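## Task

On the rack's front face there are twelve drive blanks in three rows of four. Press each blank that protrudes all the way in until it bottoms out and latches, with one exception: in the bottom row, the blank second from the left when facing the rack must stay untouched. The rack is loose on the table. Tilting it more than a little counts as failure, and it must finish in its original position.

## Robot and tools

Robot: two 6-joint arms, left_arm and right_arm, each ending in a two-finger parallel gripper with a wrist camera. Base positions in the scene frame: left_arm at (+0.007, +0.260, 0) m, right_arm at (-0.011, -0.355, 0) m, both facing almost straight along +x. A camera stand sits behind the arms.

Frames: the scene frame has its origin on the table surface halfway between the nominal bases. +z is up, +x points out over the table, and +y is toward left_arm. Image left/right does not correspond to arm names. Reported hand positions and targets are in this frame. Each gripper's own frame has +z along the fingers and y as the closing direction. end_effector_position is the point between the finger pads, about 1 cm short of the tips. Reported poses can be off by a few cm, more at long reach.

execute_actions(actions, cameras): actions is a list of actions. Each action is a table of up to 15 rows, and each row is one control step of 1/30 s. A table with fewer rows repeats its last row. Every row has 14 numbers in [-1, 1]: dx, dy, dz, rx, ry, rz, opening for left_arm, then the same seven for right_arm. Both arms' numbers are always required. dx..rz are an offset, not a pose. They are measured from that arm's Hand target at the start of the action, along the Hand target's own axes. A value of 1.0 means 0.6 m or 180 degrees. rx, ry, rz form one rotation vector. Every row is measured from that same starting point, so repeating an offset in a new action moves the arm further. Six zeros re-command the current Hand target. Opening is absolute: +1 is fully open (0.093 m) and -1 is closed. cameras is a list of names, ["all"], or []. Images come with an empty actions list or when requested.

move(target, speed, blend, opening_speed, grip_force, blocking, cameras): target is either one 14-number row in the same layout and scaling as above, or a list of up to 15 such rows. Every row is an offset from the Hand targets at the start of the move, never from the previous row. Paths are straight. Each gripper rotates the shorter way. All paths finish together, take at least 0.5 s, and are cut off after 10 s.
- speed: m/s, 0.002 to 2.9, default 0.25. Rotation is capped at twice that value in rad/s. Give one value, or one per target.
- blend: corner rounding in m for a list. The default 0 stops at each point.
- opening_speed: fraction of the -1..+1 range per second, at least 0.2.
- grip_force: newtons per pad, 10 to 50. It persists once set.
- blocking=false returns after about 0.5 s while the move continues.
The move does not avoid obstacles or the other arm. Faster moves drift more and strike harder. Aiming further past a contact pushes harder. The result adds a move: line giving the ending (done, off_target, moving, held, fault) and any limits: paced means a pose was clipped, held means steps were withheld. An arm that is not named in the ending counts as done.

wait(seconds 0 to 10, cameras): lets time pass with the last commands held. It returns early if a running move finishes. stop(cameras): brakes the current move. zoom_image(camera, region): enlarges part of the latest image from cam_head_left, cam_head_right, cam_left_wrist or cam_right_wrist. region is [x0, y0, x1, y1] in pixels, top-left origin, at most 504 by 504. read_manual(section): licence text only. finished_scene(scene): ends the current scene permanently. Pass the current scene number.

Cameras (672x504): cam_head_left, cam_head_right, cam_high, cam_low, cam_left_wrist, cam_right_wrist.

Results: each arm's end_effector_position (m) and end_effector_quat_wxyz; Hand target, which is the last commanded pose after clipping and the reference for the next offsets; Tool commands; grip_measured, from +1 open to -1 closed, where the pads meet at about -0.94 and each mm of width adds about 0.0208; Joint positions, ending with the gripper gap in m; Joint torques in N m, including the arm's own weight; Joint velocities; motor temperatures.

Control behaviour: commanded orientation is clipped each step to within 40 degrees of the measured orientation. Friction and gravity can leave a gripper short, low or tilted, and very small moves may not happen at all. Check the pose after each motion and correct any tilt. A stalled gripper stays short until a new action asks for the target again. If it still falls short, send the remaining distance as an offset. To end a push, command the target back behind the gripper's current position; otherwise the arm keeps pressing. To leave one arm unchanged, resend its current command, because 0 is itself a command.

What to avoid:
- Tilting or shifting the free-standing rack. Push gently, slowly and straight in, and pull back after each latch.
- Touching the blank that must stay out.
- Hard hits or fast contact with the rack or table.
- Any contact or pressing between the two arms or grippers. The clearance check does not guard the grippers.
- Forcing an arm's wrist camera cable.
- Paths that pass close to an arm's own base, which can flip its shoulder posture.
- Holding a push against an unreachable target or keeping an arm stretched out for long. Motors heat up: MOTOR HOT at 75 °C, at 90 °C that arm folds and stops working, and at 100 °C it goes limp.

Each tool is called after ">>>" as name([rows], argument=value, ...), one row to a line, values as JSON.

## Session

>>> execute_actions(actions=[])

Scene clock: 0.00 s.
left_arm: end_effector_position=(+0.3944, +0.2656, +0.0714) grip_measured=+1.000 end_effector_quat_wxyz=(+0.505, -0.053, +0.858, +0.075) | right_arm: end_effector_position=(+0.3643, -0.3992, +0.0550) grip_measured=+1.000 end_effector_quat_wxyz=(+0.518, +0.085, +0.844, -0.110)
Joint positions: left_arm=[-0.103 1.541 0.455 0.565 -0.275 -0.069 0.093] | right_arm=[0.042 1.618 0.363 0.778 0.285 0.034 0.093]
Joint velocities: within noise
Joint torques (N m): no reading
Motor temperatures (°C): left_arm=[28 32 36 38 25 26 28] | right_arm=[25 31 35 30 29 27 26]
Heat: left arm: 38 °C; right arm: 35 °C.
Hand target: left_arm +0.3951, +0.2655, +0.0730; +0.506, -0.053, +0.858, +0.075 | right_arm +0.3686, -0.3992, +0.0633; +0.529, +0.087, +0.837, -0.109
Tool commands: left_gripper/opening=+1.0 right_gripper/opening=+1.0
camera_calibration:
cam_left_wrist: T_world_to_cam=[[0.163524, -0.983163, -0.0815553, 0.202191], [-0.796314, -0.082742, -0.599197, 0.419166], [0.58236, 0.162927, -0.796437, -0.129714], [0, 0, 0, 1]] pos_world=[0.376265, 0.254603, 0.164344]
cam_right_wrist: T_world_to_cam=[[-0.250205, -0.962886, 0.101231, -0.298688], [-0.777623, 0.137566, -0.613496, 0.409015], [0.576801, -0.232219, -0.783183, -0.175189], [0, 0, 0, 1]] pos_world=[0.344376, -0.384551, 0.14396]

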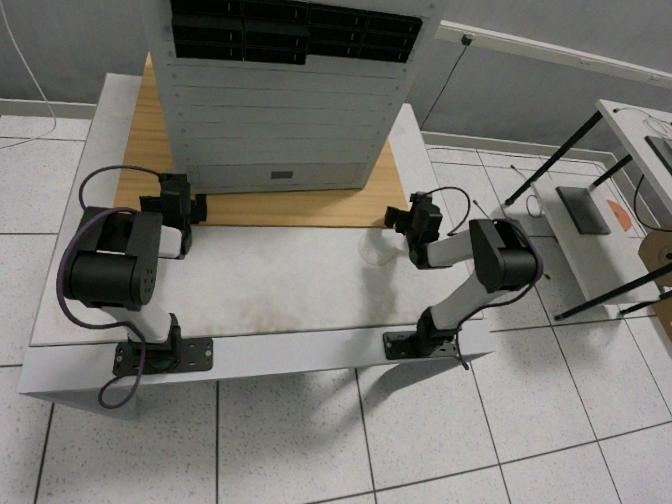

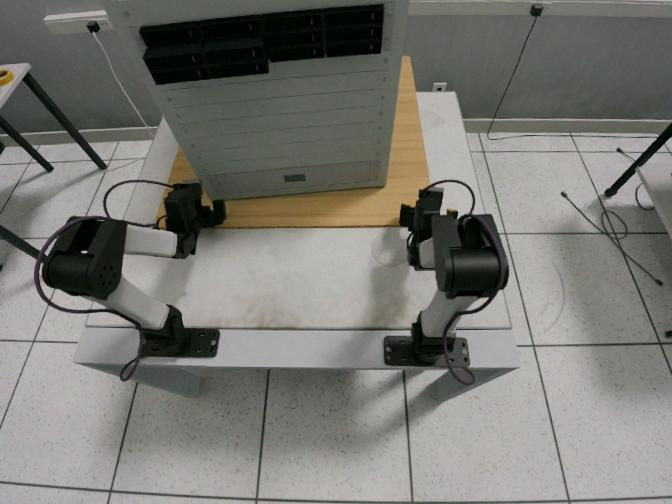

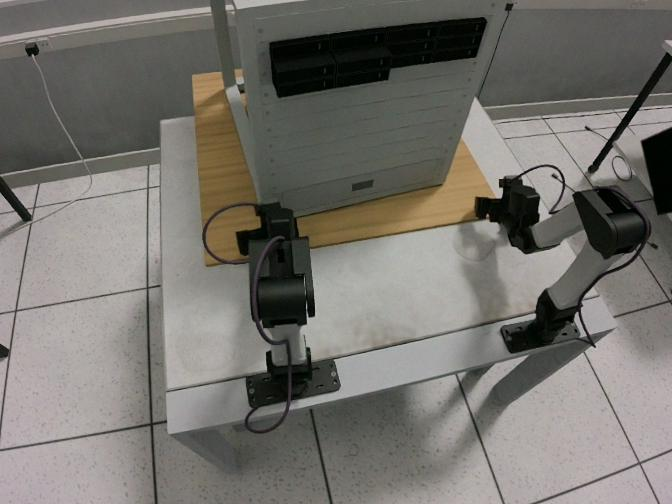

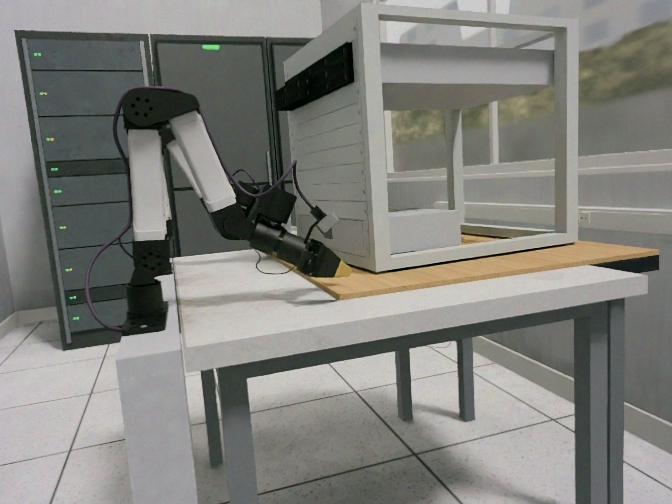

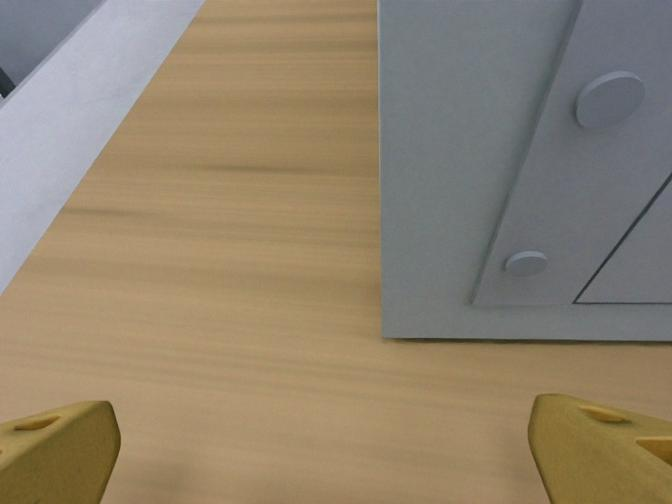

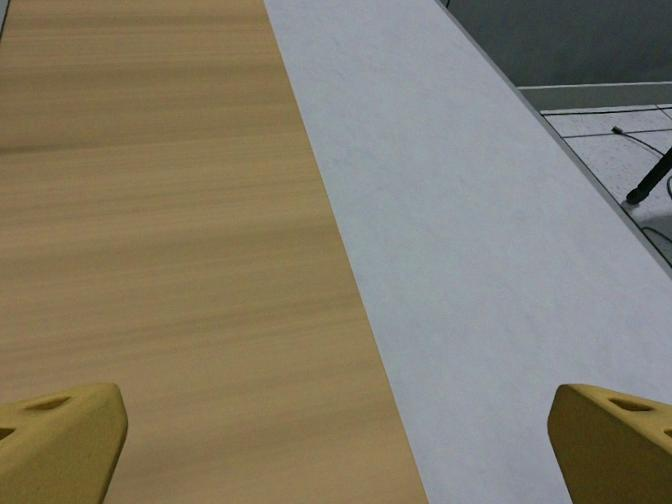

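>>> zoom_image(camera="cam_high", region=[255, 5, 505, 105])

>>> zoom_image(camera="cam_head_right", region=[120, 0, 400, 90])

>>> zoom_image(camera="cam_head_left", region=[160, 0, 440, 80])

>>> zoom_image(camera="cam_low", region=[260, 10, 400, 150])

Scaled by 2.016 from the camera's 672x504 image, which has a finer 960x720 frame.

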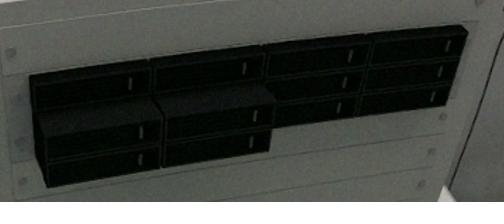

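Scaled by 1.800 from the camera's 672x504 image, which has a finer 960x720 frame.

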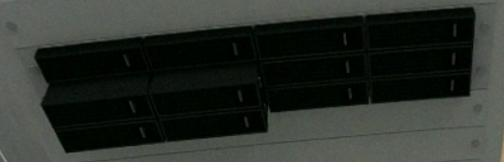

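Scaled by 1.800 from the camera's 672x504 image, which has a finer 960x720 frame.

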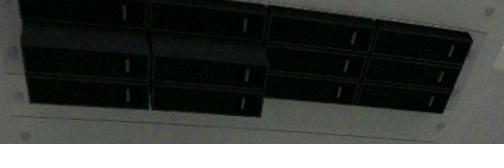

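Scaled by 3.600 from the camera's 672x504 image, which has a finer 960x720 frame.

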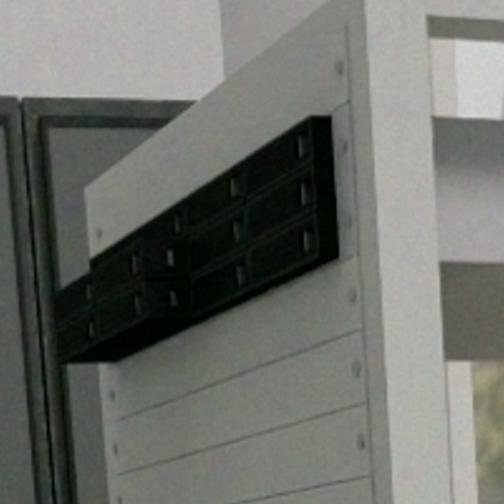

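>>> move(target=[-0.516,-0.1515,-0.465,0.0393,-0.16,-0.0149,-1,0,0,0,0,0,0,1], cameras=["cam_left_wrist","cam_high","cam_low"])

Scene clock: 18.80 s.
left_arm: end_effector_position=(+0.3206, +0.1299, +0.4652) grip_measured=-0.991 end_effector_quat_wxyz=(+0.707, -0.019, +0.707, +0.018) | right_arm: end_effector_position=(+0.3642, -0.3992, +0.0549) grip_measured=+1.000 end_effector_quat_wxyz=(+0.517, +0.085, +0.844, -0.110)
Joint positions: left_arm=[-0.764 1.11 1.345 -0.234 -0.817 -0.002 0] | right_arm=[0.042 1.618 0.363 0.777 0.285 0.034 0.093]
Joint torques (N m): left_arm=[-0.31 -1.94 8.35 1.91 -0.23 0.03] | right_arm=[0.05 -6.49 5.01 1.88 0.14 0.08]
Heat: left arm: 42 °C; right arm: 36 °C.
Hand target: left_arm +0.3200, +0.1301, +0.4704; +0.707, -0.022, +0.707, +0.022 | right_arm +0.3686, -0.3992, +0.0632; +0.529, +0.087, +0.837, -0.109
Off the commanded pose: left_arm 0.005 m, 1 deg | right_arm 0.009 m, 2 deg.
move: done
camera_calibration:
cam_left_wrist: T_world_to_cam=[[0.0522146, -0.998621, -0.00536263, 0.115238], [-0.412385, -0.0166709, -0.910857, 0.59846], [0.909512, 0.0497715, -0.412687, -0.0196598], [0, 0, 0, 1]] pos_world=[0.258659, 0.126035, 0.537616]
Images, in order (width x height): cam_high 672x504, cam_low 672x504, cam_left_wrist 672x504.

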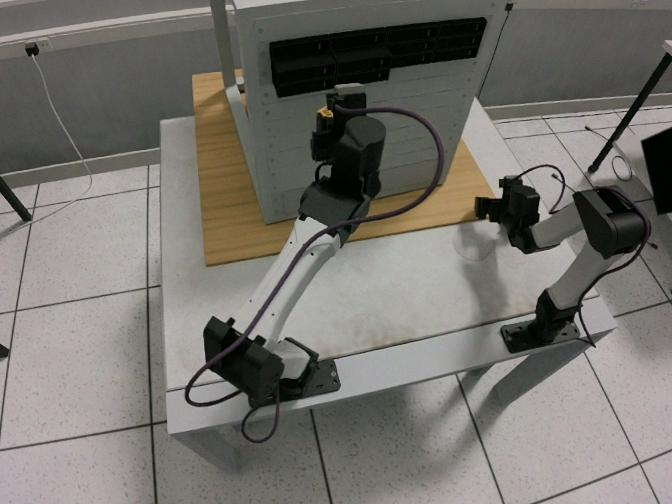

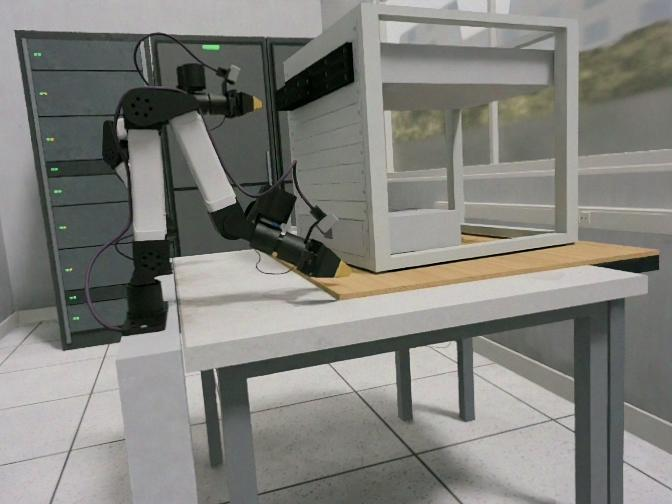

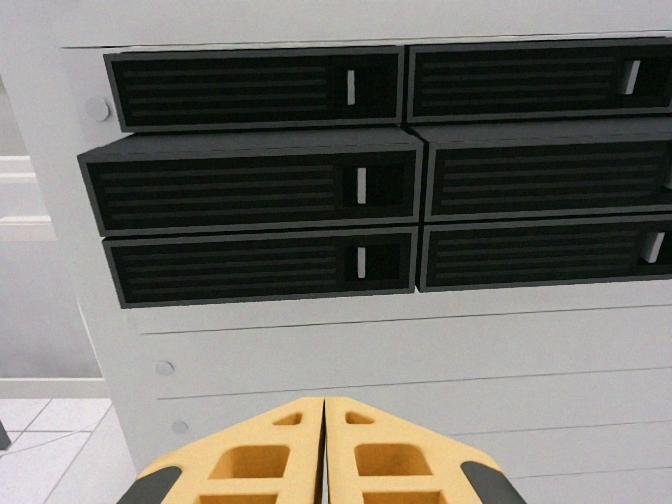

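>>> move(target=[0,0,0,0,0,0,-1,-0.55,0.35,-0.4687,-0.1084,-0.1407,0.0057,-1], cameras=["cam_right_wrist","cam_left_wrist"])

Scene clock: 32.60 s.
left_arm: end_effector_position=(+0.3206, +0.1300, +0.4651) grip_measured=-0.991 end_effector_quat_wxyz=(+0.707, -0.019, +0.707, +0.018) | right_arm: end_effector_position=(+0.3202, -0.1315, +0.4500) grip_measured=-0.987 end_effector_quat_wxyz=(+0.701, -0.029, +0.712, +0.017)
Joint positions: left_arm=[-0.764 1.11 1.345 -0.235 -0.818 -0.002 0] | right_arm=[0.949 1.327 1.43 -0.127 0.849 0.002 0]
Joint torques (N m): left_arm=[-0.31 -1.94 8.36 1.91 -0.22 0.02] | right_arm=[0.43 -4.14 8.73 1.68 0.21 0.05]
Motor temperatures (°C): left_arm=[28 33 39 44 25 26 28] | right_arm=[25 32 37 34 29 27 26]
Heat: left arm: 44 °C; right arm: 37 °C.
Hand target: left_arm +0.3200, +0.1302, +0.4705; +0.707, -0.022, +0.707, +0.022 | right_arm +0.3201, -0.1299, +0.4597; +0.706, -0.022, +0.707, +0.022
Off the commanded pose: left_arm 0.005 m, 0 deg | right_arm 0.010 m, 1 deg.
move: done
camera_calibration:
cam_left_wrist: T_world_to_cam=[[0.0529931, -0.998578, -0.00585112, 0.115287], [-0.41282, -0.0165718, -0.910662, 0.598406], [0.90927, 0.0506742, -0.413111, -0.0196143], [0, 0, 0, 1]] pos_world=[0.258759, 0.126033, 0.537517]
cam_right_wrist: T_world_to_cam=[[0.0717193, -0.997184, 0.0219106, -0.163858], [-0.444656, -0.0516285, -0.894212, 0.574996], [0.892825, 0.0543895, -0.447107, 0.00698016], [0, 0, 0, 1]] pos_world=[0.261195, -0.13409, 0.520879]
Images, in order (width x height): cam_left_wrist 672x504, cam_right_wrist 672x504.

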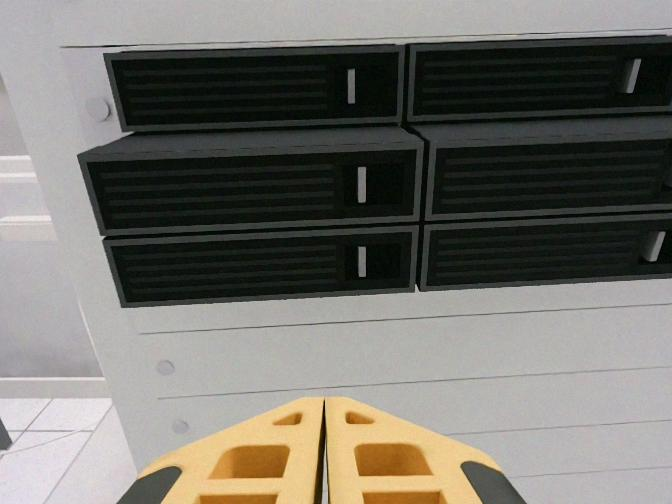

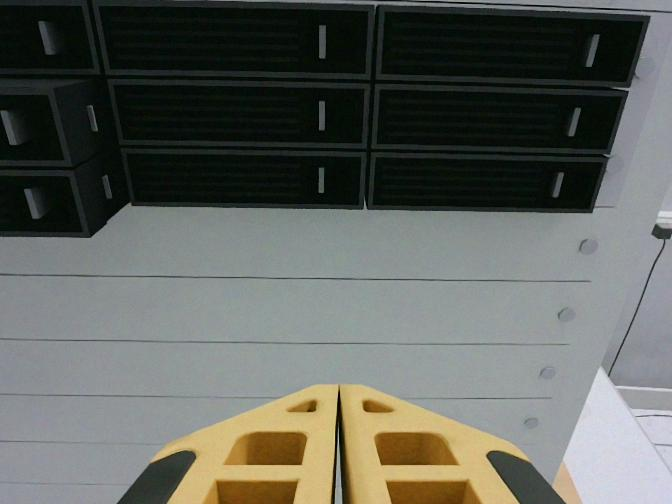

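>>> zoom_image(camera="cam_right_wrist", region=[60, 0, 400, 230])

>>> zoom_image(camera="cam_right_wrist", region=[340, 0, 672, 230])

>>> zoom_image(camera="cam_left_wrist", region=[320, 20, 672, 320])

Scaled by 1.482 from the camera's 672x504 image, which has a finer 960x720 frame.

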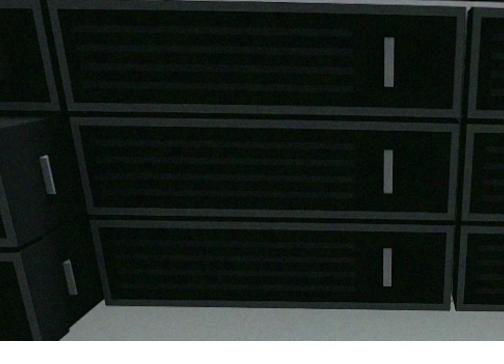

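Scaled by 1.518 from the camera's 672x504 image, which has a finer 960x720 frame.

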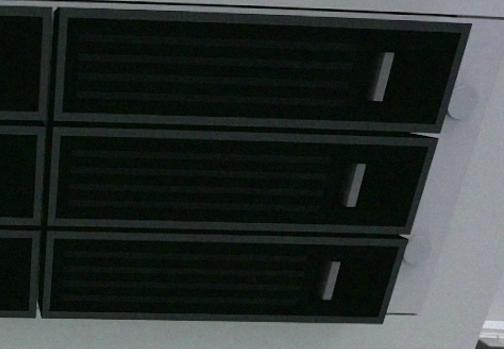

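Scaled by 1.432 from the camera's 672x504 image, which has a finer 960x720 frame.

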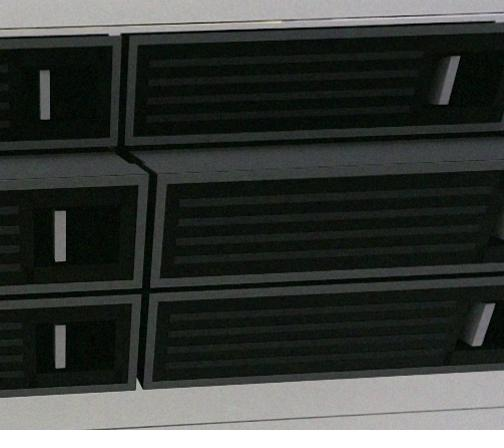

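>>> move(target=[0.01,0.0453,0.0778,0,-0.0667,0,-1,0,-0.25,-0.08,0,0,0,-1], cameras=["cam_left_wrist","cam_low","cam_high"], speed=0.15)

Scene clock: 43.73 s.
left_arm: end_effector_position=(+0.3591, +0.1639, +0.4735) grip_measured=-0.991 end_effector_quat_wxyz=(+0.780, -0.030, +0.624, +0.022) | right_arm: end_effector_position=(+0.2803, -0.2829, +0.4620) grip_measured=-0.987 end_effector_quat_wxyz=(+0.707, -0.020, +0.706, +0.021)
Joint positions: left_arm=[-0.524 1.11 1.139 0.237 -0.585 0.131 0] | right_arm=[0.503 0.898 1.255 -0.355 0.411 0.001 0]
Joint torques (N m): left_arm=[0.8 -2.22 5.09 2.15 0.19 0.03] | right_arm=[-0.8 -1.17 5.29 1.82 -0.07 -0.05]
Heat: left arm: 44 °C; right arm: 39 °C.
Hand target: left_arm +0.3649, +0.1601, +0.4645; +0.777, -0.020, +0.629, +0.024 | right_arm +0.2815, -0.2827, +0.4600; +0.707, -0.022, +0.707, +0.022
Off the commanded pose: left_arm 0.011 m, 1 deg | right_arm 0.002 m, 0 deg.
move: off_target (left_arm)
camera_calibration:
cam_left_wrist: T_world_to_cam=[[0.0736235, -0.997228, 0.0107644, 0.13163], [-0.201432, -0.0254409, -0.979172, 0.580437], [0.976732, 0.0699217, -0.202747, -0.179897], [0, 0, 0, 1]] pos_world=[0.282939, 0.158611, 0.530457]
Images, in order (width x height): cam_high 672x504, cam_low 672x504, cam_left_wrist 672x504.

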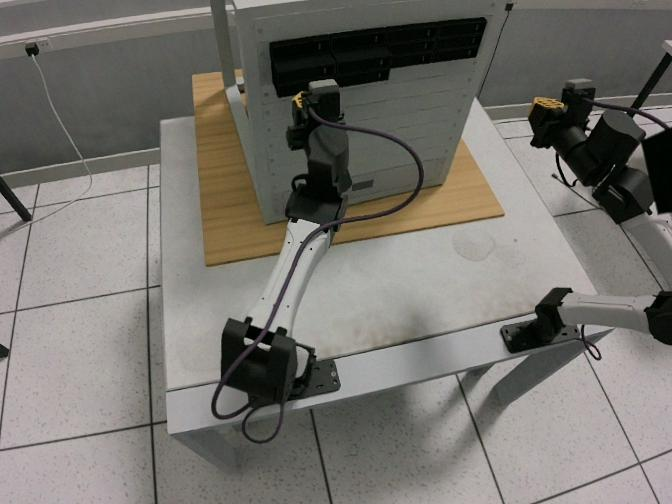

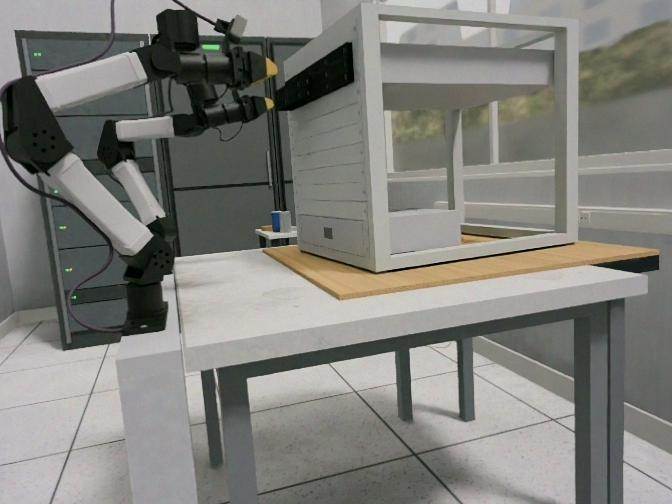

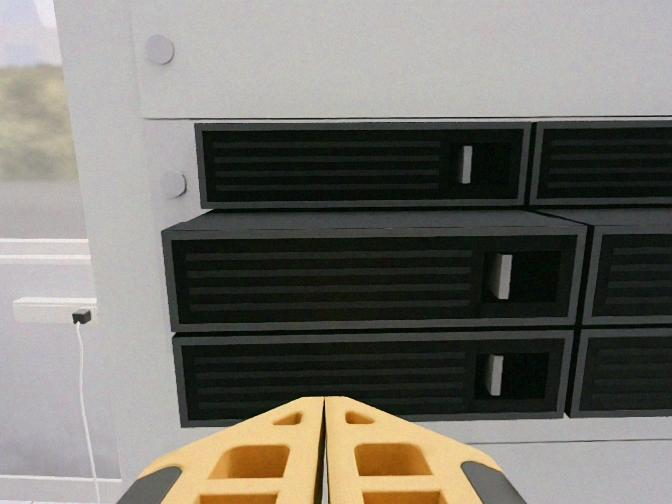

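>>> move(target=[0.022,-0.008,-0.002,0,0,0,-1,0,0,0,0,0,0,-1], speed=0.1)

Scene clock: 47.57 s.
left_arm: end_effector_position=(+0.3630, +0.1616, +0.4605) grip_measured=-0.991 end_effector_quat_wxyz=(+0.781, -0.028, +0.624, +0.024) | right_arm: end_effector_position=(+0.2803, -0.2828, +0.4619) grip_measured=-0.987 end_effector_quat_wxyz=(+0.707, -0.020, +0.707, +0.021)
Joint positions: left_arm=[-0.524 1.115 1.088 0.295 -0.585 0.135 0] | right_arm=[0.503 0.898 1.255 -0.355 0.411 0.001 0]
Joint torques (N m): left_arm=[-0.44 -2.39 5.22 2.17 0.06 0.03] | right_arm=[-0.77 -1.17 4.75 1.83 -0.05 0.04]
Heat: left arm: 45 °C; right arm: 38 °C.
Hand target: left_arm +0.3667, +0.1554, +0.4515; +0.777, -0.019, +0.629, +0.024 | right_arm +0.2815, -0.2826, +0.4599; +0.706, -0.022, +0.707, +0.022
Off the commanded pose: left_arm 0.012 m, 1 deg | right_arm 0.002 m, 0 deg.
move: off_target (left_arm)

>>> move(target=[0.0173,0,0.0815,0,0,0,-1,0,0,0,0,0,0,-1], speed=0.05, cameras=["cam_left_wrist","cam_low"])

Scene clock: 50.37 s.
left_arm: end_effector_position=(+0.4140, +0.1601, +0.4380) grip_measured=-0.991 end_effector_quat_wxyz=(+0.767, -0.017, +0.640, +0.036) | right_arm: end_effector_position=(+0.2803, -0.2828, +0.4619) grip_measured=-0.987 end_effector_quat_wxyz=(+0.707, -0.020, +0.707, +0.021)
Joint positions: left_arm=[-0.434 1.275 1.141 0.34 -0.498 0.12 0] | right_arm=[0.503 0.898 1.255 -0.355 0.411 0.001 0]
Joint torques (N m): left_arm=[0.76 -3.88 9.51 2.23 0.16 -0.09] | right_arm=[-0.8 -1.31 5.09 1.88 -0.04 0.02]
Heat: left arm: 45 °C; right arm: 38 °C.
Hand target: left_arm +0.4167, +0.1586, +0.4515; +0.777, -0.020, +0.629, +0.024 | right_arm +0.2815, -0.2826, +0.4599; +0.706, -0.022, +0.707, +0.022
Off the commanded pose: left_arm 0.014 m, 2 deg | right_arm 0.002 m, 0 deg.
move: off_target (left_arm)
camera_calibration:
cam_left_wrist: T_world_to_cam=[[0.0772749, -0.99662, -0.0278843, 0.13954], [-0.24395, 0.00821742, -0.969753, 0.564788], [0.966704, 0.08174, -0.242491, -0.220826], [0, 0, 0, 1]] pos_world=[0.34047, 0.152478, 0.498047]
Images, in order (width x height): cam_low 672x504, cam_left_wrist 672x504.

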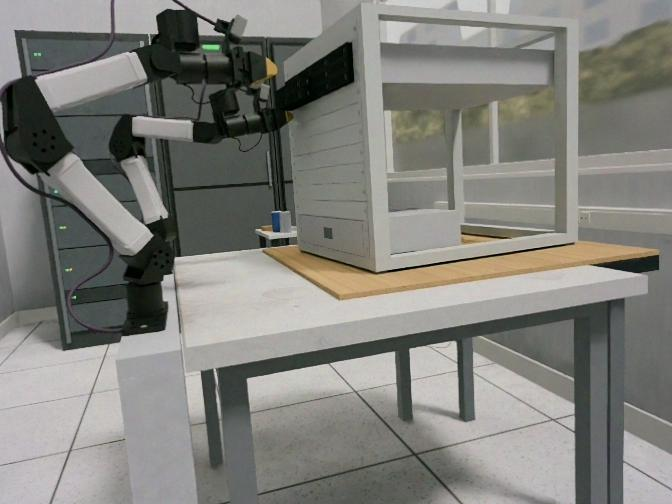

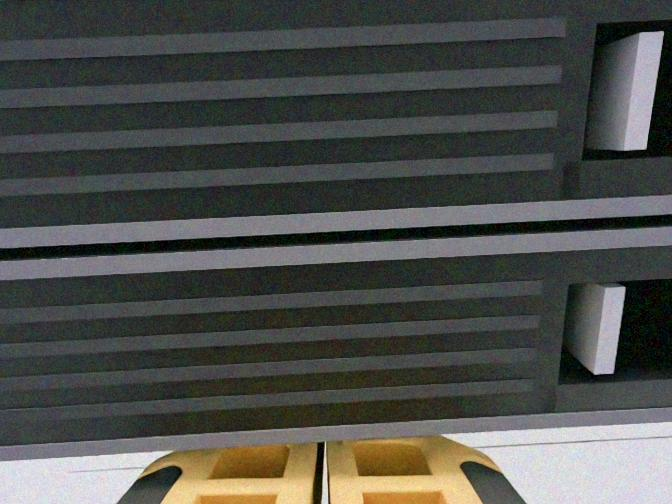

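>>> move(target=[-0.0207,0,-0.0977,0,0,0,-1,0,0,0,0,0,0,-1], speed=0.1, cameras=["cam_left_wrist"])

Scene clock: 53.77 s.
left_arm: end_effector_position=(+0.3576, +0.1548, +0.4617) grip_measured=-0.991 end_effector_quat_wxyz=(+0.785, -0.023, +0.619, +0.016) | right_arm: end_effector_position=(+0.2803, -0.2828, +0.4619) grip_measured=-0.987 end_effector_quat_wxyz=(+0.707, -0.020, +0.707, +0.021)
Joint positions: left_arm=[-0.55 1.105 1.074 0.315 -0.59 0.143 0] | right_arm=[0.503 0.898 1.255 -0.355 0.411 0.001 0]
Joint torques (N m): left_arm=[-0.31 -4.37 4.9 1.84 -0.1 0.04] | right_arm=[-0.54 -1.2 4.92 1.8 -0.01 0.05]
Heat: left arm: 45 °C; right arm: 38 °C.
Hand target: left_arm +0.3569, +0.1549, +0.4513; +0.777, -0.020, +0.629, +0.024 | right_arm +0.2815, -0.2826, +0.4599; +0.706, -0.022, +0.707, +0.022
Off the commanded pose: left_arm 0.010 m, 2 deg | right_arm 0.002 m, 0 deg.
move: done
camera_calibration:
cam_left_wrist: T_world_to_cam=[[0.0551099, -0.998432, 0.00984742, 0.130038], [-0.188338, -0.0200799, -0.981899, 0.564139], [0.980557, 0.0522577, -0.189149, -0.185064], [0, 0, 0, 1]] pos_world=[0.280548, 0.150833, 0.517642]
Images, in order (width x height): cam_left_wrist 672x504.

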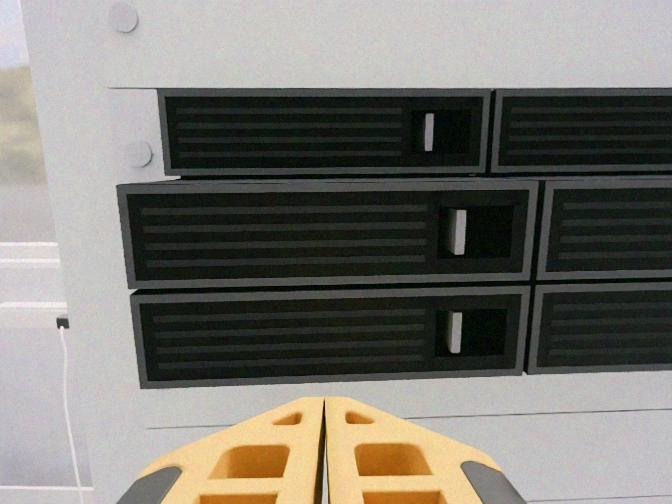

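>>> move(target=[-0.0307,0.004,0.032,0,0,0,-1,0,0,0,0,0,0,-1], speed=0.1)

Scene clock: 57.00 s.
left_arm: end_effector_position=(+0.3687, +0.1603, +0.4674) grip_measured=-0.991 end_effector_quat_wxyz=(+0.776, -0.022, +0.630, +0.031) | right_arm: end_effector_position=(+0.2803, -0.2828, +0.4619) grip_measured=-0.987 end_effector_quat_wxyz=(+0.707, -0.020, +0.707, +0.021)
Joint positions: left_arm=[-0.517 1.142 1.145 0.246 -0.579 0.143 0] | right_arm=[0.503 0.898 1.255 -0.355 0.411 0.001 0]
Joint torques (N m): left_arm=[0.76 -2.41 9.02 1.87 0.18 -0.1] | right_arm=[-0.77 -1.21 4.93 1.82 -0.08 0.05]
Heat: left arm: 44 °C; right arm: 38 °C.
Hand target: left_arm +0.3716, +0.1582, +0.4733; +0.777, -0.019, +0.629, +0.024 | right_arm +0.2815, -0.2826, +0.4599; +0.706, -0.022, +0.707, +0.022
Off the commanded pose: left_arm 0.007 m, 1 deg | right_arm 0.002 m, 0 deg.
move: done

>>> move(target=[0.0041,0,0.0672,0,0,0,-1,0,0,0,0,0,0,-1], speed=0.05, cameras=["cam_left_wrist","cam_low"])

Scene clock: 59.17 s.
left_arm: end_effector_position=(+0.4081, +0.1640, +0.4703) grip_measured=-0.991 end_effector_quat_wxyz=(+0.772, -0.023, +0.634, +0.036) | right_arm: end_effector_position=(+0.2803, -0.2828, +0.4619) grip_measured=-0.987 end_effector_quat_wxyz=(+0.707, -0.020, +0.707, +0.021)
Joint positions: left_arm=[-0.435 1.272 1.252 0.245 -0.508 0.121 0] | right_arm=[0.503 0.898 1.255 -0.355 0.411 0.001 0]
Joint torques (N m): left_arm=[0.75 -3.47 9.46 2.03 0.27 -0.1] | right_arm=[-0.81 -1.4 5.14 1.85 -0.02 0.01]
Heat: left arm: 44 °C; right arm: 38 °C.
Hand target: left_arm +0.4115, +0.1605, +0.4793; +0.777, -0.019, +0.629, +0.024 | right_arm +0.2815, -0.2826, +0.4599; +0.706, -0.022, +0.707, +0.022
Off the commanded pose: left_arm 0.010 m, 2 deg | right_arm 0.002 m, 0 deg.
move: done
camera_calibration:
cam_left_wrist: T_world_to_cam=[[0.0862936, -0.996125, -0.0169727, 0.135759], [-0.227467, -0.00311329, -0.973781, 0.591624], [0.969955, 0.0878918, -0.226854, -0.217317], [0, 0, 0, 1]] pos_world=[0.333648, 0.156175, 0.529117]
Images, in order (width x height): cam_low 672x504, cam_left_wrist 672x504.

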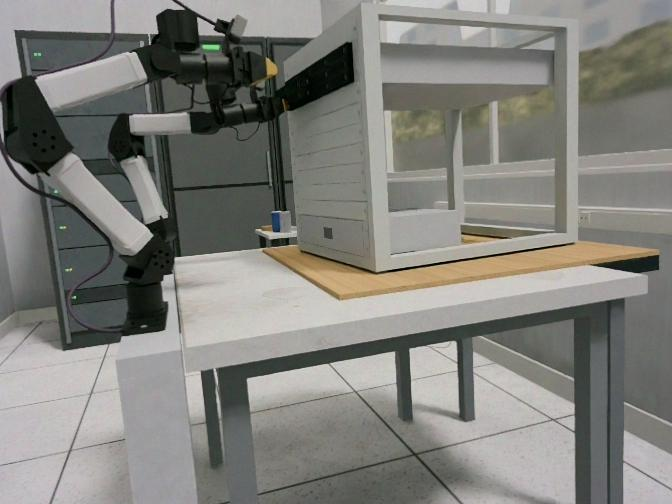

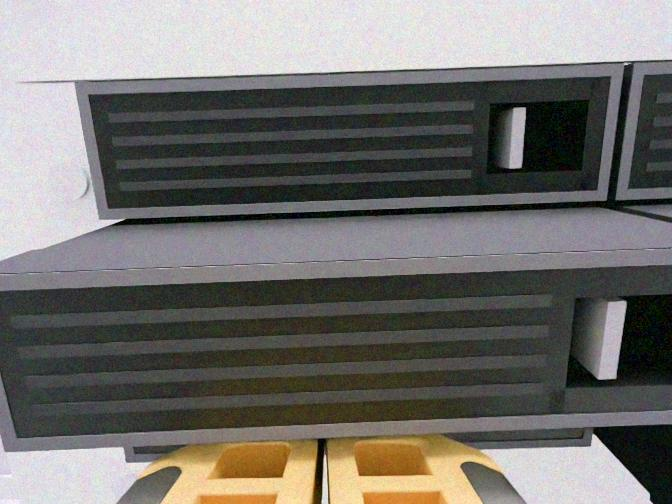

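>>> move(target=[0.0202,0,0.0467,0,0,0,-1,0,0,0,0,0,0,-1], speed=0.05, cameras=["cam_left_wrist"])

Scene clock: 61.60 s.
left_arm: end_effector_position=(+0.4188, +0.1638, +0.4669) grip_measured=-0.991 end_effector_quat_wxyz=(+0.768, -0.024, +0.639, +0.036) | right_arm: end_effector_position=(+0.2803, -0.2828, +0.4619) grip_measured=-0.987 end_effector_quat_wxyz=(+0.707, -0.020, +0.707, +0.021)
Joint positions: left_arm=[-0.42 1.306 1.275 0.241 -0.496 0.109 0] | right_arm=[0.503 0.898 1.255 -0.355 0.411 0.001 0]
Joint torques (N m): left_arm=[3.78 1.54 10.44 2.55 0.6 -0.1] | right_arm=[-0.5 -1.25 5.24 1.88 -0.05 -0.01]
Heat: left arm: 44 °C; right arm: 38 °C.
Hand target: left_arm +0.4415, +0.1624, +0.4732; +0.777, -0.019, +0.629, +0.024 | right_arm +0.2815, -0.2826, +0.4599; +0.706, -0.022, +0.707, +0.022
Off the commanded pose: left_arm 0.024 m, 2 deg | right_arm 0.002 m, 0 deg.
move: off_target (left_arm)
camera_calibration:
cam_left_wrist: T_world_to_cam=[[0.0868414, -0.996098, -0.0157508, 0.133796], [-0.239327, -0.0055121, -0.970923, 0.594759], [0.967048, 0.0880859, -0.238871, -0.221638], [0, 0, 0, 1]] pos_world=[0.345057, 0.156076, 0.52663]
Images, in order (width x height): cam_left_wrist 672x504.

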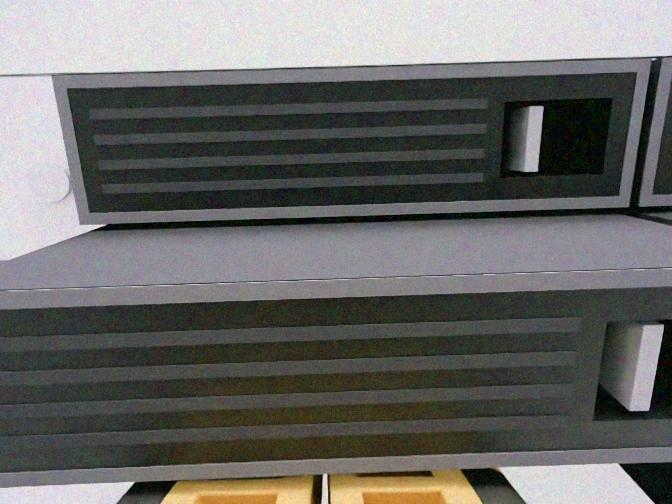

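>>> move(target=[0.007,0,0.0325,0,0,0,-1,0,0,0,0,0,0,-1], speed=0.05, cameras=["cam_low"])

Scene clock: 63.83 s.
left_arm: end_effector_position=(+0.4201, +0.1639, +0.4672) grip_measured=-0.991 end_effector_quat_wxyz=(+0.762, -0.023, +0.646, +0.036) | right_arm: end_effector_position=(+0.2803, -0.2828, +0.4619) grip_measured=-0.987 end_effector_quat_wxyz=(+0.707, -0.020, +0.707, +0.021)
Joint positions: left_arm=[-0.418 1.311 1.299 0.2 -0.495 0.102 0] | right_arm=[0.503 0.898 1.255 -0.355 0.411 0.001 0]
Joint torques (N m): left_arm=[6.02 5.98 11.14 3.09 0.82 -0.1] | right_arm=[-0.69 -1.42 5.15 1.81 0.01 -0.01]
Heat: left arm: 45 °C; right arm: 38 °C.
Hand target: left_arm +0.4613, +0.1636, +0.4733; +0.777, -0.020, +0.629, +0.024 | right_arm +0.2815, -0.2826, +0.4599; +0.706, -0.022, +0.707, +0.022
Off the commanded pose: left_arm 0.042 m, 3 deg | right_arm 0.002 m, 0 deg.
move: off_target (left_arm)
Images, in order (width x height): cam_low 672x504.

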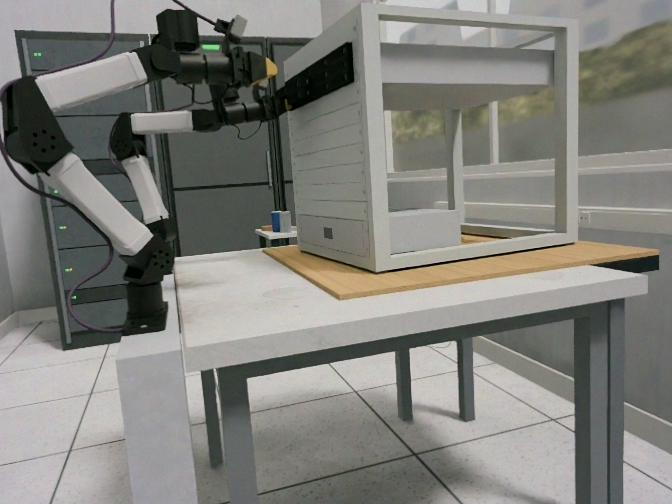

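>>> move(target=[-0.031,0,-0.1466,0,0,0,-1,0,0,0,0,0,0,-1], speed=0.1, cameras=["cam_left_wrist","cam_low"])

Scene clock: 66.30 s.
left_arm: end_effector_position=(+0.3730, +0.1577, +0.4794) grip_measured=-0.991 end_effector_quat_wxyz=(+0.781, -0.020, +0.624, +0.018) | right_arm: end_effector_position=(+0.2803, -0.2828, +0.4619) grip_measured=-0.987 end_effector_quat_wxyz=(+0.707, -0.020, +0.707, +0.021)
Joint positions: left_arm=[-0.505 1.165 1.194 0.233 -0.546 0.129 0] | right_arm=[0.503 0.898 1.255 -0.355 0.411 0.001 0]
Joint torques (N m): left_arm=[-0.31 -4.82 5.16 2 -0.14 0.03] | right_arm=[-0.66 -1.18 5.04 1.79 0 0]
Heat: left arm: 45 °C; right arm: 38 °C.
Hand target: left_arm +0.3716, +0.1582, +0.4731; +0.777, -0.019, +0.629, +0.024 | right_arm +0.2815, -0.2826, +0.4599; +0.706, -0.022, +0.707, +0.022
Off the commanded pose: left_arm 0.006 m, 1 deg | right_arm 0.002 m, 0 deg.
move: done
camera_calibration:
cam_left_wrist: T_world_to_cam=[[0.0551589, -0.998477, 0.00121942, 0.136076], [-0.200749, -0.0122863, -0.979566, 0.586745], [0.978089, 0.053787, -0.201121, -0.19055], [0, 0, 0, 1]] pos_world=[0.296657, 0.153327, 0.536266]
Images, in order (width x height): cam_low 672x504, cam_left_wrist 672x504.

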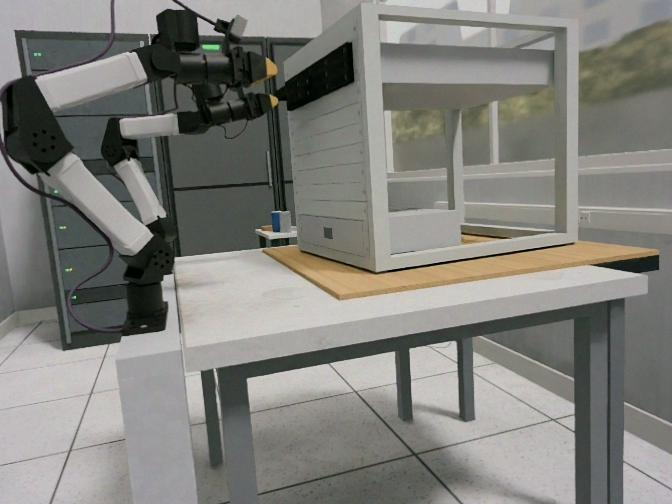

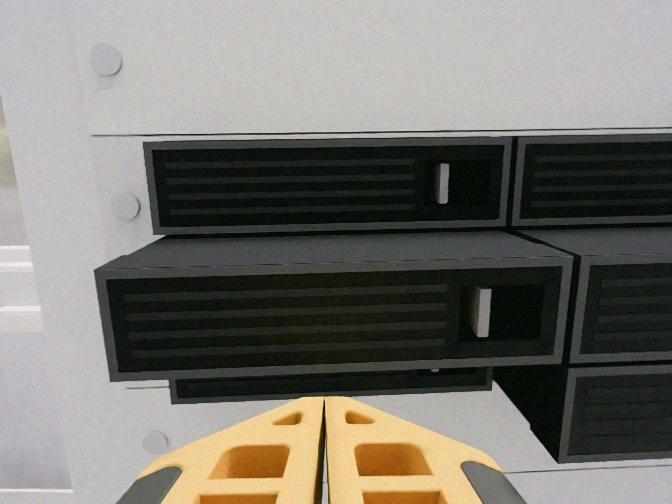

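>>> move([
  [-0.0505,0,0.0107,0,0,0,-1,0,0,0,0,0,0,-1],
  [-0.035,0,0.084,0,0,0,-1,0,0,0,0,0,0,-1],
], speed=[0.1,0.05], cameras=["cam_left_wrist"])

Scene clock: 71.47 s.
left_arm: end_effector_position=(+0.4128, +0.1629, +0.4947) grip_measured=-0.991 end_effector_quat_wxyz=(+0.770, -0.020, +0.637, +0.035) | right_arm: end_effector_position=(+0.2803, -0.2828, +0.4619) grip_measured=-0.987 end_effector_quat_wxyz=(+0.707, -0.020, +0.707, +0.021)
Joint positions: left_arm=[-0.427 1.312 1.389 0.138 -0.495 0.118 0] | right_arm=[0.503 0.898 1.255 -0.355 0.411 0.001 0]
Joint torques (N m): left_arm=[0.88 -3.49 9.01 2.19 0.2 -0.1] | right_arm=[-0.62 -1.26 5.11 1.83 -0.05 0.04]
Heat: left arm: 45 °C; right arm: 38 °C.
Hand target: left_arm +0.4164, +0.1609, +0.5041; +0.777, -0.019, +0.629, +0.024 | right_arm +0.2815, -0.2826, +0.4599; +0.706, -0.022, +0.707, +0.022
Off the commanded pose: left_arm 0.010 m, 2 deg | right_arm 0.002 m, 0 deg.
move: done
camera_calibration:
cam_left_wrist: T_world_to_cam=[[0.0797602, -0.996579, -0.0216618, 0.13984], [-0.23507, 0.0023134, -0.971976, 0.617851], [0.9687, 0.082617, -0.234081, -0.211186], [0, 0, 0, 1]] pos_world=[0.33866, 0.15538, 0.55413]
Images, in order (width x height): cam_left_wrist 672x504.

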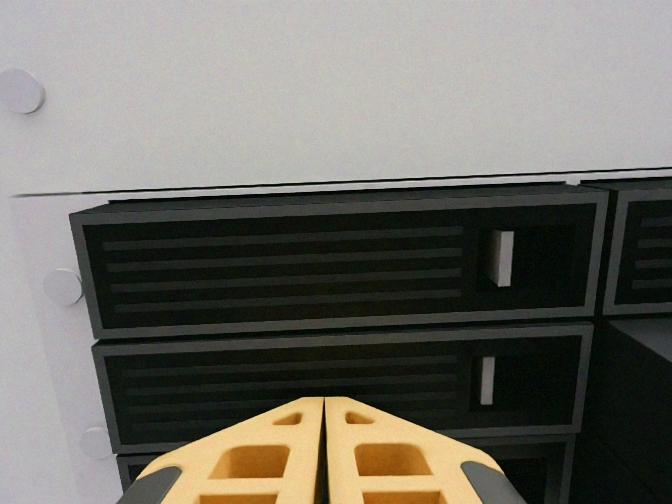

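>>> move(target=[0.0156,0,0.0733,0,0,0,-1,0,0,0,0,0,0,-1], speed=0.05, cameras=["cam_left_wrist"])

>>> zoom_image(camera="cam_left_wrist", region=[20, 160, 520, 504])

Scene clock: 73.83 s.
left_arm: end_effector_position=(+0.4197, +0.1621, +0.4931) grip_measured=-0.991 end_effector_quat_wxyz=(+0.753, -0.011, +0.657, +0.035) | right_arm: end_effector_position=(+0.2803, -0.2828, +0.4619) grip_measured=-0.987 end_effector_quat_wxyz=(+0.707, -0.020, +0.707, +0.021)
Joint positions: left_arm=[-0.415 1.339 1.456 0.037 -0.474 0.101 0] | right_arm=[0.503 0.898 1.255 -0.355 0.411 0.001 0]
Joint torques (N m): left_arm=[5.81 5.6 10.18 3.54 0.6 -0.08] | right_arm=[-0.77 -1.32 5.24 1.87 -0.06 0.03]
Heat: left arm: 46 °C; right arm: 38 °C.
Hand target: left_arm +0.4613, +0.1637, +0.5042; +0.777, -0.020, +0.629, +0.024 | right_arm +0.2815, -0.2826, +0.4599; +0.706, -0.022, +0.707, +0.022
Off the commanded pose: left_arm 0.043 m, 5 deg | right_arm 0.002 m, 0 deg.
move: off_target (left_arm)
camera_calibration:
cam_left_wrist: T_world_to_cam=[[0.0678724, -0.996999, -0.0372436, 0.151165], [-0.285794, 0.0163365, -0.958152, 0.630065], [0.955884, 0.075676, -0.283827, -0.187164], [0, 0, 0, 1]] pos_world=[0.348716, 0.154582, 0.556206]
Images, in order (width x height): cam_left_wrist 672x504.

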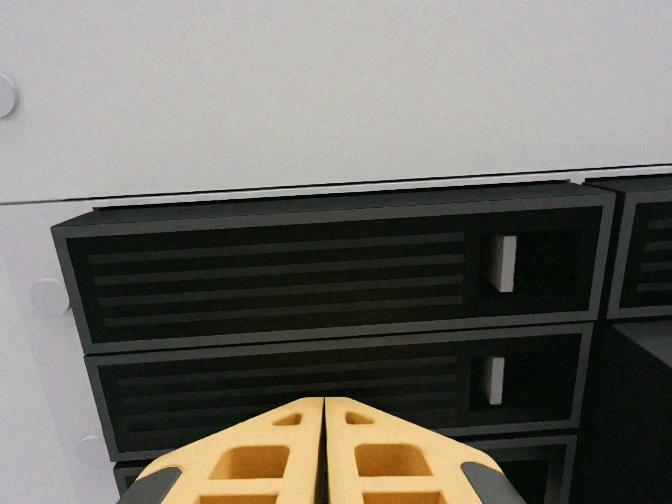

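Scaled by 1.008 from the camera's 672x504 image, which has a finer 960x720 frame.

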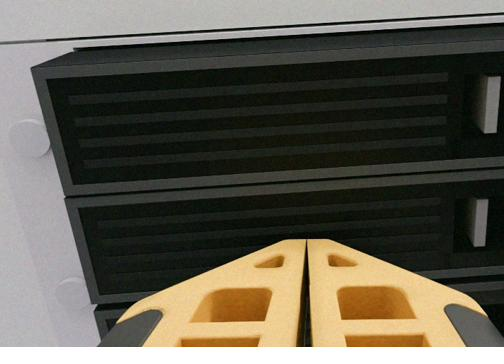

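>>> move([
  [-0.0583,0.0011,-0.1946,0,0,0,-1,0,0,0,0,0,0,-1],
  [-0.0567,-0.1872,-0.1725,0,0.1333,0,-1,0,0,0,0,0,0,-1],
], speed=[0.12,0.15], cameras=["cam_left_wrist","cam_low"])

Scene clock: 80.63 s.
left_arm: end_effector_position=(+0.3590, +0.0465, +0.5175) grip_measured=-0.991 end_effector_quat_wxyz=(+0.631, -0.020, +0.775, +0.014) | right_arm: end_effector_position=(+0.2803, -0.2828, +0.4619) grip_measured=-0.987 end_effector_quat_wxyz=(+0.707, -0.020, +0.707, +0.021)
Joint positions: left_arm=[-0.869 1.76 2.453 -1.021 -0.891 -0.262 0] | right_arm=[0.503 0.898 1.255 -0.355 0.411 0.001 0]
Joint torques (N m): left_arm=[-0.2 -5.52 6.45 1.85 -0.39 -0.11] | right_arm=[-0.84 -1.48 4.93 1.85 -0.02 0.01]
Heat: left arm: 48 °C; right arm: 38 °C.
Hand target: left_arm +0.3600, +0.0448, +0.5159; +0.629, -0.024, +0.777, +0.019 | right_arm +0.2815, -0.2826, +0.4599; +0.706, -0.022, +0.707, +0.022
Off the commanded pose: left_arm 0.002 m, 1 deg | right_arm 0.002 m, 0 deg.
move: done
camera_calibration:
cam_left_wrist: T_world_to_cam=[[0.0466859, -0.998901, -0.0042597, 0.0316506], [-0.58808, -0.0240377, -0.808446, 0.670904], [0.807454, 0.0402481, -0.588555, 0.0991732], [0, 0, 0, 1]] pos_world=[0.31299, 0.0437513, 0.600893]
Images, in order (width x height): cam_low 672x504, cam_left_wrist 672x504.

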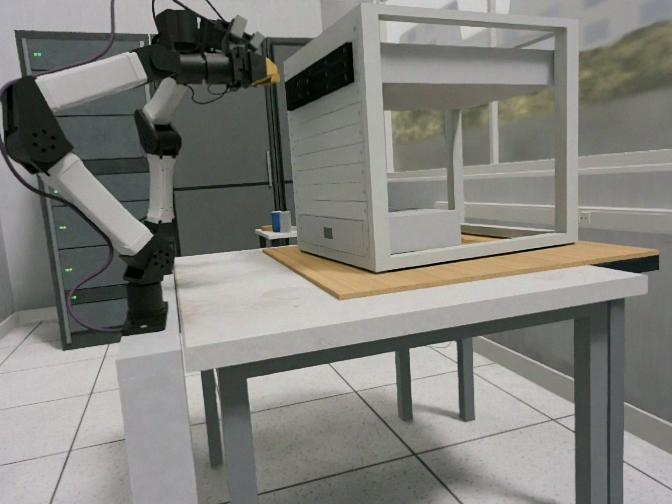

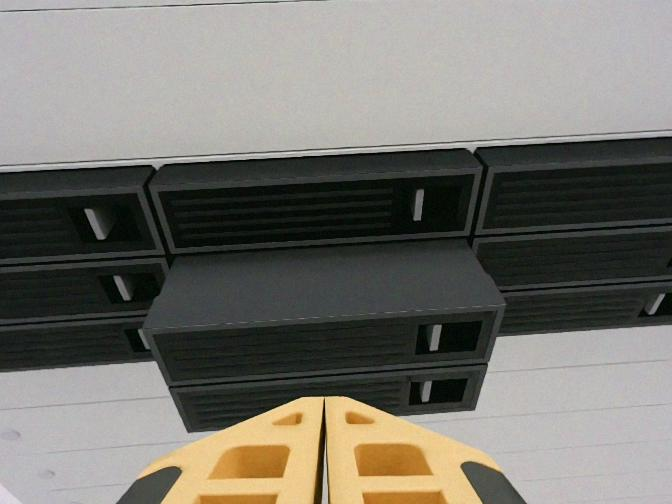

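>>> move(target=[0.003,0,0.0177,0,0.0444,0,-1,0,0,0,0,0,0,-1], speed=0.1)

Scene clock: 85.07 s.
left_arm: end_effector_position=(+0.3663, +0.0488, +0.5171) grip_measured=-0.991 end_effector_quat_wxyz=(+0.612, -0.019, +0.791, +0.009) | right_arm: end_effector_position=(+0.2803, -0.2828, +0.4619) grip_measured=-0.987 end_effector_quat_wxyz=(+0.707, -0.020, +0.707, +0.021)
Joint positions: left_arm=[-0.836 1.951 2.847 -1.281 -0.838 -0.302 0] | right_arm=[0.503 0.898 1.255 -0.355 0.411 0.001 0]
Joint torques (N m): left_arm=[0.76 -6.13 5.27 1.85 -0.1 -0.1] | right_arm=[-0.81 -1.24 5.09 1.84 -0.01 0.05]
Heat: left arm: 47 °C; right arm: 38 °C.
Hand target: left_arm +0.3701, +0.0456, +0.5120; +0.574, -0.025, +0.819, +0.017 | right_arm +0.2815, -0.2826, +0.4599; +0.706, -0.022, +0.707, +0.022
Off the commanded pose: left_arm 0.007 m, 6 deg | right_arm 0.002 m, 0 deg.
elbow stopped short (left arm): the move would have taken joint 3 (elbow) straighter than the controller allows.
move: off_target (left_arm)

>>> move(target=[0.0087,0.0068,-0.0283,0.1068,-0.0437,0.0308,-1,0,0,0,0,0,0,-1], speed=0.1, cameras=["cam_left_wrist"])

Scene clock: 95.80 s.
left_arm: end_effector_position=(+0.3559, +0.0448, +0.5081) grip_measured=-0.991 end_effector_quat_wxyz=(+0.617, +0.110, +0.774, -0.084) | right_arm: end_effector_position=(+0.2803, -0.2828, +0.4619) grip_measured=-0.987 end_effector_quat_wxyz=(+0.707, -0.020, +0.707, +0.021)
Joint positions: left_arm=[-0.729 1.55 2.143 -0.843 -0.442 -0.102 0] | right_arm=[0.503 0.898 1.255 -0.355 0.411 0.001 0]
Joint torques (N m): left_arm=[0.8 -8.24 3.92 2.38 0.02 0.04] | right_arm=[-0.68 -1.29 4.79 1.84 -0.02 0.03]
Heat: left arm: 46 °C; right arm: 37 °C.
Hand target: left_arm +0.3521, +0.0486, +0.5129; +0.623, +0.111, +0.769, -0.090 | right_arm +0.2815, -0.2826, +0.4599; +0.706, -0.022, +0.707, +0.022
Off the commanded pose: left_arm 0.007 m, 1 deg | right_arm 0.002 m, 0 deg.
move: done
camera_calibration:
cam_left_wrist: T_world_to_cam=[[-0.2757, -0.96114, -0.0141464, 0.148121], [-0.579245, 0.177863, -0.795512, 0.642702], [0.767114, -0.211128, -0.605773, 0.130656], [0, 0, 0, 1]] pos_world=[0.312891, 0.0556367, 0.59252]
Images, in order (width x height): cam_left_wrist 672x504.

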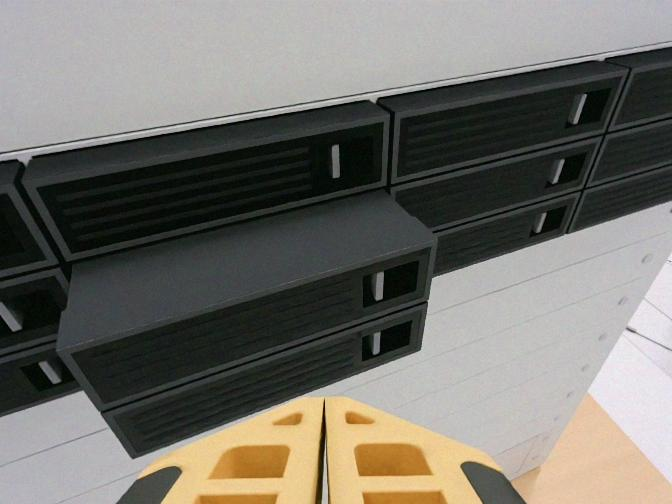

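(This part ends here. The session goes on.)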